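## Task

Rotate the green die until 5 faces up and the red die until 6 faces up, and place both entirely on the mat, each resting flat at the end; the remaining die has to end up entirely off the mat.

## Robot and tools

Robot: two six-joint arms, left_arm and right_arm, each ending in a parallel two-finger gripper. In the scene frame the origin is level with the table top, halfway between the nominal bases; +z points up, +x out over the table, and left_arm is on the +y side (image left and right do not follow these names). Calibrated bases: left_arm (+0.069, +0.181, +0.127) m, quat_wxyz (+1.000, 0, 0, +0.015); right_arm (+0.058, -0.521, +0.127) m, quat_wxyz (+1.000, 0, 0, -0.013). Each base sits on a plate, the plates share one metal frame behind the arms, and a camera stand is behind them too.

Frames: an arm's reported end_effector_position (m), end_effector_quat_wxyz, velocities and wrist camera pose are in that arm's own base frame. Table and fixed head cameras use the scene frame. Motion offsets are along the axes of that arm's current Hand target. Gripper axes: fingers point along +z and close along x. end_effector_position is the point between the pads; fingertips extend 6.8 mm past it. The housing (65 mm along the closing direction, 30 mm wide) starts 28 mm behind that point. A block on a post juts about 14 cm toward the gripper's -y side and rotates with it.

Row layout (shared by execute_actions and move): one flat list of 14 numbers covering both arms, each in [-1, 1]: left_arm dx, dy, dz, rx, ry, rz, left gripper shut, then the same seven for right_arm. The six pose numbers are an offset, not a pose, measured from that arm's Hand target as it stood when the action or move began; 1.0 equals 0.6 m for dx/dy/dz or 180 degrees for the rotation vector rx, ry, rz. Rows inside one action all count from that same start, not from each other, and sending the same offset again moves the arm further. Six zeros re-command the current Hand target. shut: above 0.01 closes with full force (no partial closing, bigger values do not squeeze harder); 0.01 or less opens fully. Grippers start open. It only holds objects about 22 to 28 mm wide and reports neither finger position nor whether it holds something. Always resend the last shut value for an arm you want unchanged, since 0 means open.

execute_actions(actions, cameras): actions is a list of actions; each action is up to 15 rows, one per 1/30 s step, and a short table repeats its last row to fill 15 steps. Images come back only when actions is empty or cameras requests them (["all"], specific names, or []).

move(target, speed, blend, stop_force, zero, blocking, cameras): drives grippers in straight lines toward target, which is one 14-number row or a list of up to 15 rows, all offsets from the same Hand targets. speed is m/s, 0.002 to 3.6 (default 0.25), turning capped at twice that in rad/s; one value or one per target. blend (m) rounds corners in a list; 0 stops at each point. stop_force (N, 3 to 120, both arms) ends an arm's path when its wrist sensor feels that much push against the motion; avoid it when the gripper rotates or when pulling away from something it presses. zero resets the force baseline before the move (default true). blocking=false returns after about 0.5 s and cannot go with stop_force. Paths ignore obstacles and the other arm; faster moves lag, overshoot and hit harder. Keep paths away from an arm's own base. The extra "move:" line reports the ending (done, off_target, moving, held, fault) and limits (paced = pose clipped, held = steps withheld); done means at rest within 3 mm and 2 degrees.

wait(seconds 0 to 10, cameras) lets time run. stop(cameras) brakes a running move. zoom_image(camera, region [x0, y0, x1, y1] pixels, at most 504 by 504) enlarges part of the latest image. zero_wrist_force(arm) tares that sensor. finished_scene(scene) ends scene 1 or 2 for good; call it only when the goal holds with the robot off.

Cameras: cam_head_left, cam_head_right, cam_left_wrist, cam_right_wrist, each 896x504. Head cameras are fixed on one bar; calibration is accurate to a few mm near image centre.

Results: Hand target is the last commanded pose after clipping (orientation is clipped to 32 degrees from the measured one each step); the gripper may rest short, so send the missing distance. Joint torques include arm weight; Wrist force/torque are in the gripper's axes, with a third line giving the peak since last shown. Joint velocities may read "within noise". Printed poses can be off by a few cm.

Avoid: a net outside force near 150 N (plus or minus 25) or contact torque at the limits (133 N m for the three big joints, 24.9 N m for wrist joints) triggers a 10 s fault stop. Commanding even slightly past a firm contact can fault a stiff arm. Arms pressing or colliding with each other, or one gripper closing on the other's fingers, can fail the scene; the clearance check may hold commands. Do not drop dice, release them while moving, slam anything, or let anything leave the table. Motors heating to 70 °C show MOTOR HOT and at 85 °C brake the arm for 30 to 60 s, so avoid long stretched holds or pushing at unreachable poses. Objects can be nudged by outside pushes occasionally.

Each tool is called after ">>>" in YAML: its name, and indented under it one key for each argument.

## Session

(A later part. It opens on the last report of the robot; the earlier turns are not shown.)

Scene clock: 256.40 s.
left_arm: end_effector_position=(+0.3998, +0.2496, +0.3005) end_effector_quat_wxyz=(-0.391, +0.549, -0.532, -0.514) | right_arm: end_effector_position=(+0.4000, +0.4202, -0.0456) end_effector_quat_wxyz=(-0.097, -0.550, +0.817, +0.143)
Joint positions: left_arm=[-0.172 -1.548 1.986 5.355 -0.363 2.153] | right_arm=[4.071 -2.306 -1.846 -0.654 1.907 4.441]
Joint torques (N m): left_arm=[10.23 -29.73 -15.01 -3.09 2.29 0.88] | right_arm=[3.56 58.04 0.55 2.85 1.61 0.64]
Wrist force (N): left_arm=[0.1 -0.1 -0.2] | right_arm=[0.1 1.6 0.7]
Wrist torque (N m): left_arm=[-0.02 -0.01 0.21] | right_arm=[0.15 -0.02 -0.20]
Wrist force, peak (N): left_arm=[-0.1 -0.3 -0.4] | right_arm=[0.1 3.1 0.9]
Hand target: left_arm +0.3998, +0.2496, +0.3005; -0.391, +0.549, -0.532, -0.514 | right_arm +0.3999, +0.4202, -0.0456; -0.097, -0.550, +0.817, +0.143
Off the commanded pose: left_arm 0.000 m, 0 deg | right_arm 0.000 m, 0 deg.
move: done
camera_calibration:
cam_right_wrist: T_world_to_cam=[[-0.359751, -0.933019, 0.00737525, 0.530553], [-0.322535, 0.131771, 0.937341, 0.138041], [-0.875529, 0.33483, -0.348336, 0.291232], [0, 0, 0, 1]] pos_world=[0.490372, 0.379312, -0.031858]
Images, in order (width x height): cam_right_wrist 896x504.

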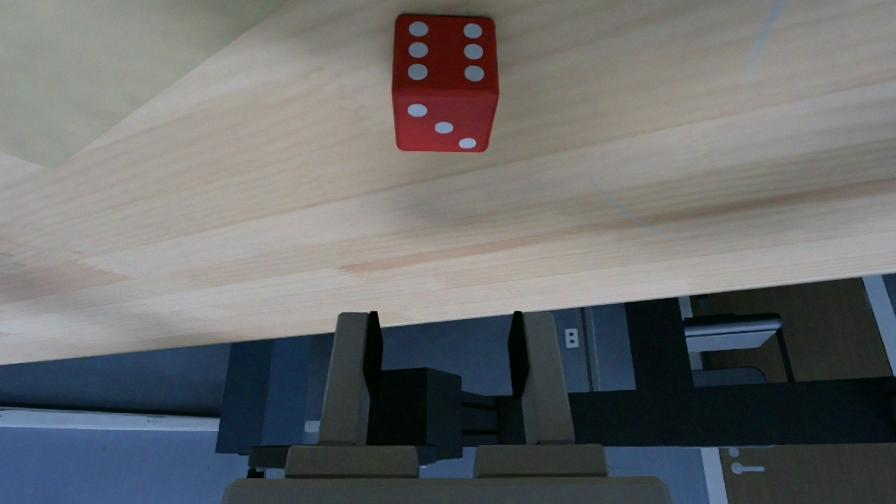

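>>> move:
  target:
    - [0,0,0,0,0,0,0,0,-0.0393,0.1081,0,0,0,0]
    - [0,0,0,0,0,0,0,0,-0.0393,0.1081,0,0,0,1]
    - [0,0,0,0,0,0,0,0,0,0,0,0,0,1]
    - [0,0,0,0,0,0,0,-0.2123,-0.0172,-0.0063,0.5,0,0,1]
    - [0,0,0,0,0,0,0,-0.2123,-0.0428,0.0642,0.5,0,0,1]
  speed: [0.12,0.12,0.3,0.5,0.15]
  blend: [0,0,0.02,0.01,0]
  cameras: ["cam_right_wrist"]

Scene clock: 268.63 s.
left_arm: end_effector_position=(+0.3998, +0.2496, +0.3005) end_effector_quat_wxyz=(-0.391, +0.549, -0.532, -0.514) | right_arm: end_effector_position=(+0.4580, +0.5341, -0.0906) end_effector_quat_wxyz=(+0.320, -0.458, +0.679, -0.476)
Joint positions: left_arm=[-0.172 -1.548 1.986 5.355 -0.363 2.153] | right_arm=[4.466 -2.665 -1.559 -0.852 0.374 5.1]
Joint torques (N m): left_arm=[11.06 -30.18 -15.81 -2.85 2.14 0.8] | right_arm=[-9.2 60.31 -1.15 0.5 -3.77 0.13]
Wrist force (N): left_arm=[0.0 -0.2 -0.1] | right_arm=[-0.2 0.7 0.7]
Wrist torque (N m): left_arm=[-0.03 0.00 0.21] | right_arm=[0.15 0.05 0.07]
Wrist force, peak (N): left_arm=[0.5 -0.2 -0.1] | right_arm=[-0.6 2.5 -1.6]
Hand target: left_arm +0.3998, +0.2496, +0.3005; -0.391, +0.549, -0.532, -0.514 | right_arm +0.4580, +0.5341, -0.0907; +0.320, -0.458, +0.679, -0.476
Off the commanded pose: left_arm 0.000 m, 0 deg | right_arm 0.000 m, 0 deg.
move: done
camera_calibration:
cam_right_wrist: T_world_to_cam=[[-0.381337, -0.924259, 0.0180956, 0.664206], [-0.868957, 0.351704, -0.348165, 0.200155], [0.31543, -0.148492, -0.937259, -0.0525188], [0, 0, 0, 1]] pos_world=[0.443778, 0.535704, 0.0084438]
Images, in order (width x height): cam_right_wrist 896x504.

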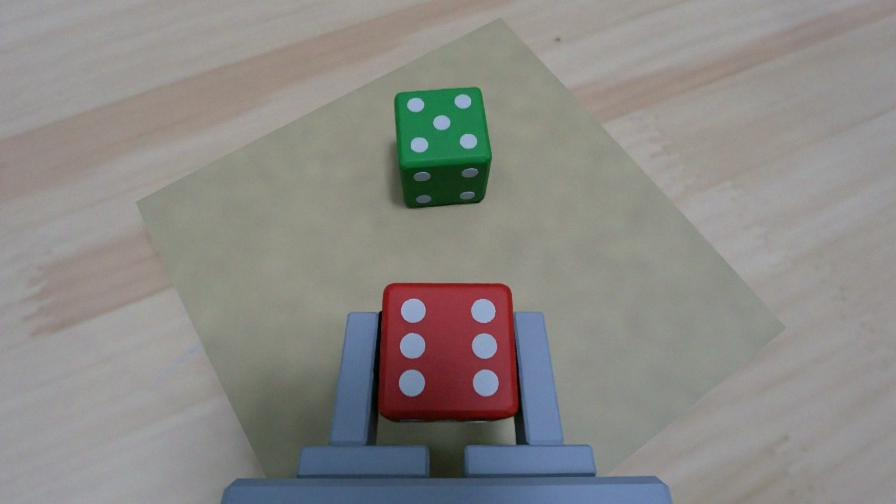

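>>> move:
  target: [0,0,0,0,0,0,0,0,0.0475,0.0173,0,0,0,1]
  speed: 0.013
  stop_force: 6

>>> move:
  target:
    - [0,0,0,0,0,0,0,0,0,0,0,0,0,0]
    - [0,0,0,0,0,0,0,0,0,-0.0917,0,0,0,0]
    - [0,0,0,0,0,0,0,0,-0.13,-0.15,0,0,0,0]
  speed: [0.2,0.12,0.3]
  blend: [0,0.01,0]
  cameras: ["cam_right_wrist","cam_head_right"]

Scene clock: 279.93 s.
left_arm: end_effector_position=(+0.3998, +0.2496, +0.3005) end_effector_quat_wxyz=(-0.391, +0.549, -0.532, -0.514) | right_arm: end_effector_position=(+0.4580, +0.5340, -0.1108) end_effector_quat_wxyz=(+0.320, -0.458, +0.679, -0.476)
Joint positions: left_arm=[-0.172 -1.548 1.986 5.355 -0.363 2.153] | right_arm=[4.466 -2.707 -1.539 -0.83 0.374 5.1]
Joint torques (N m): left_arm=[10.66 -30.11 -16.03 -3.14 2.27 0.57] | right_arm=[-6.33 64.39 -2.72 -0.42 2.08 -0.45]
Wrist force (N): left_arm=[0.1 0.0 -0.3] | right_arm=[-1.9 -5.5 -1.5]
Wrist torque (N m): left_arm=[-0.01 -0.02 0.20] | right_arm=[0.13 0.03 0.04]
Wrist force, peak (N): left_arm=[0.2 -0.4 -0.3] | right_arm=[4.9 -19.4 -8.3]
Hand target: left_arm +0.3998, +0.2496, +0.3005; -0.391, +0.549, -0.532, -0.514 | right_arm +0.4580, +0.5340, -0.1108; +0.320, -0.458, +0.679, -0.476 (not the last commanded pose)
Off the commanded pose: left_arm 0.000 m, 0 deg | right_arm 0.010 m, 0 deg.
move: contact (right_arm)

Scene clock: 281.70 s.
left_arm: end_effector_position=(+0.3998, +0.2496, +0.3005) end_effector_quat_wxyz=(-0.391, +0.549, -0.532, -0.514) | right_arm: end_effector_position=(+0.4042, +0.5559, -0.0069) end_effector_quat_wxyz=(+0.320, -0.458, +0.679, -0.476)
Joint positions: left_arm=[-0.172 -1.548 1.986 5.355 -0.363 2.153] | right_arm=[4.553 -2.474 -1.595 -1.196 0.413 5.304]
Joint torques (N m): left_arm=[9.76 -30.91 -15.6 -2.89 2.22 0.53] | right_arm=[-3.86 56.83 25.93 2.13 -1.84 -1.67]
Wrist force (N): left_arm=[0.0 0.3 -0.1] | right_arm=[0.0 1.0 0.9]
Wrist torque (N m): left_arm=[0.01 -0.01 0.21] | right_arm=[0.20 0.03 0.00]
Wrist force, peak (N): left_arm=[0.4 0.0 -0.5] | right_arm=[-0.3 3.3 0.9]
Hand target: left_arm +0.3998, +0.2496, +0.3005; -0.391, +0.549, -0.532, -0.514 | right_arm +0.4043, +0.5559, -0.0067; +0.320, -0.458, +0.679, -0.476
Off the commanded pose: left_arm 0.000 m, 0 deg | right_arm 0.000 m, 0 deg.
move: done
camera_calibration:
cam_right_wrist: T_world_to_cam=[[-0.381428, -0.924221, 0.0180981, 0.662375], [-0.868949, 0.351801, -0.348085, 0.174936], [0.31534, -0.148496, -0.937288, 0.0462387], [0, 0, 0, 1]] pos_world=[0.390077, 0.557504, 0.0922437]
Images, in order (width x height): cam_head_right 896x504, cam_right_wrist 896x504.

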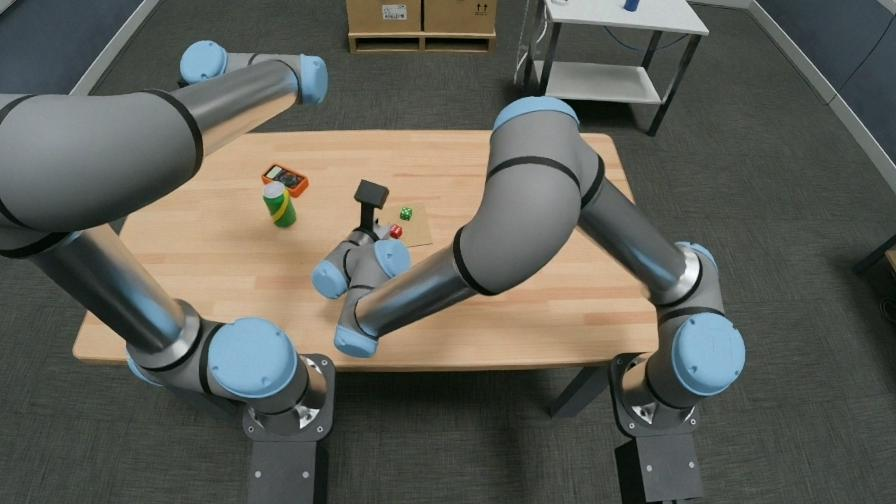

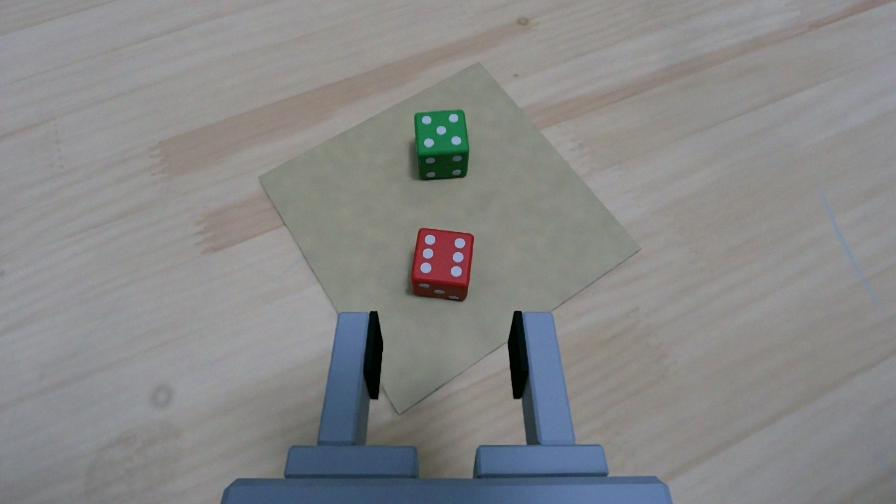

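>>> finished_scene:
  scene: 2

The scene is finished: the task was done.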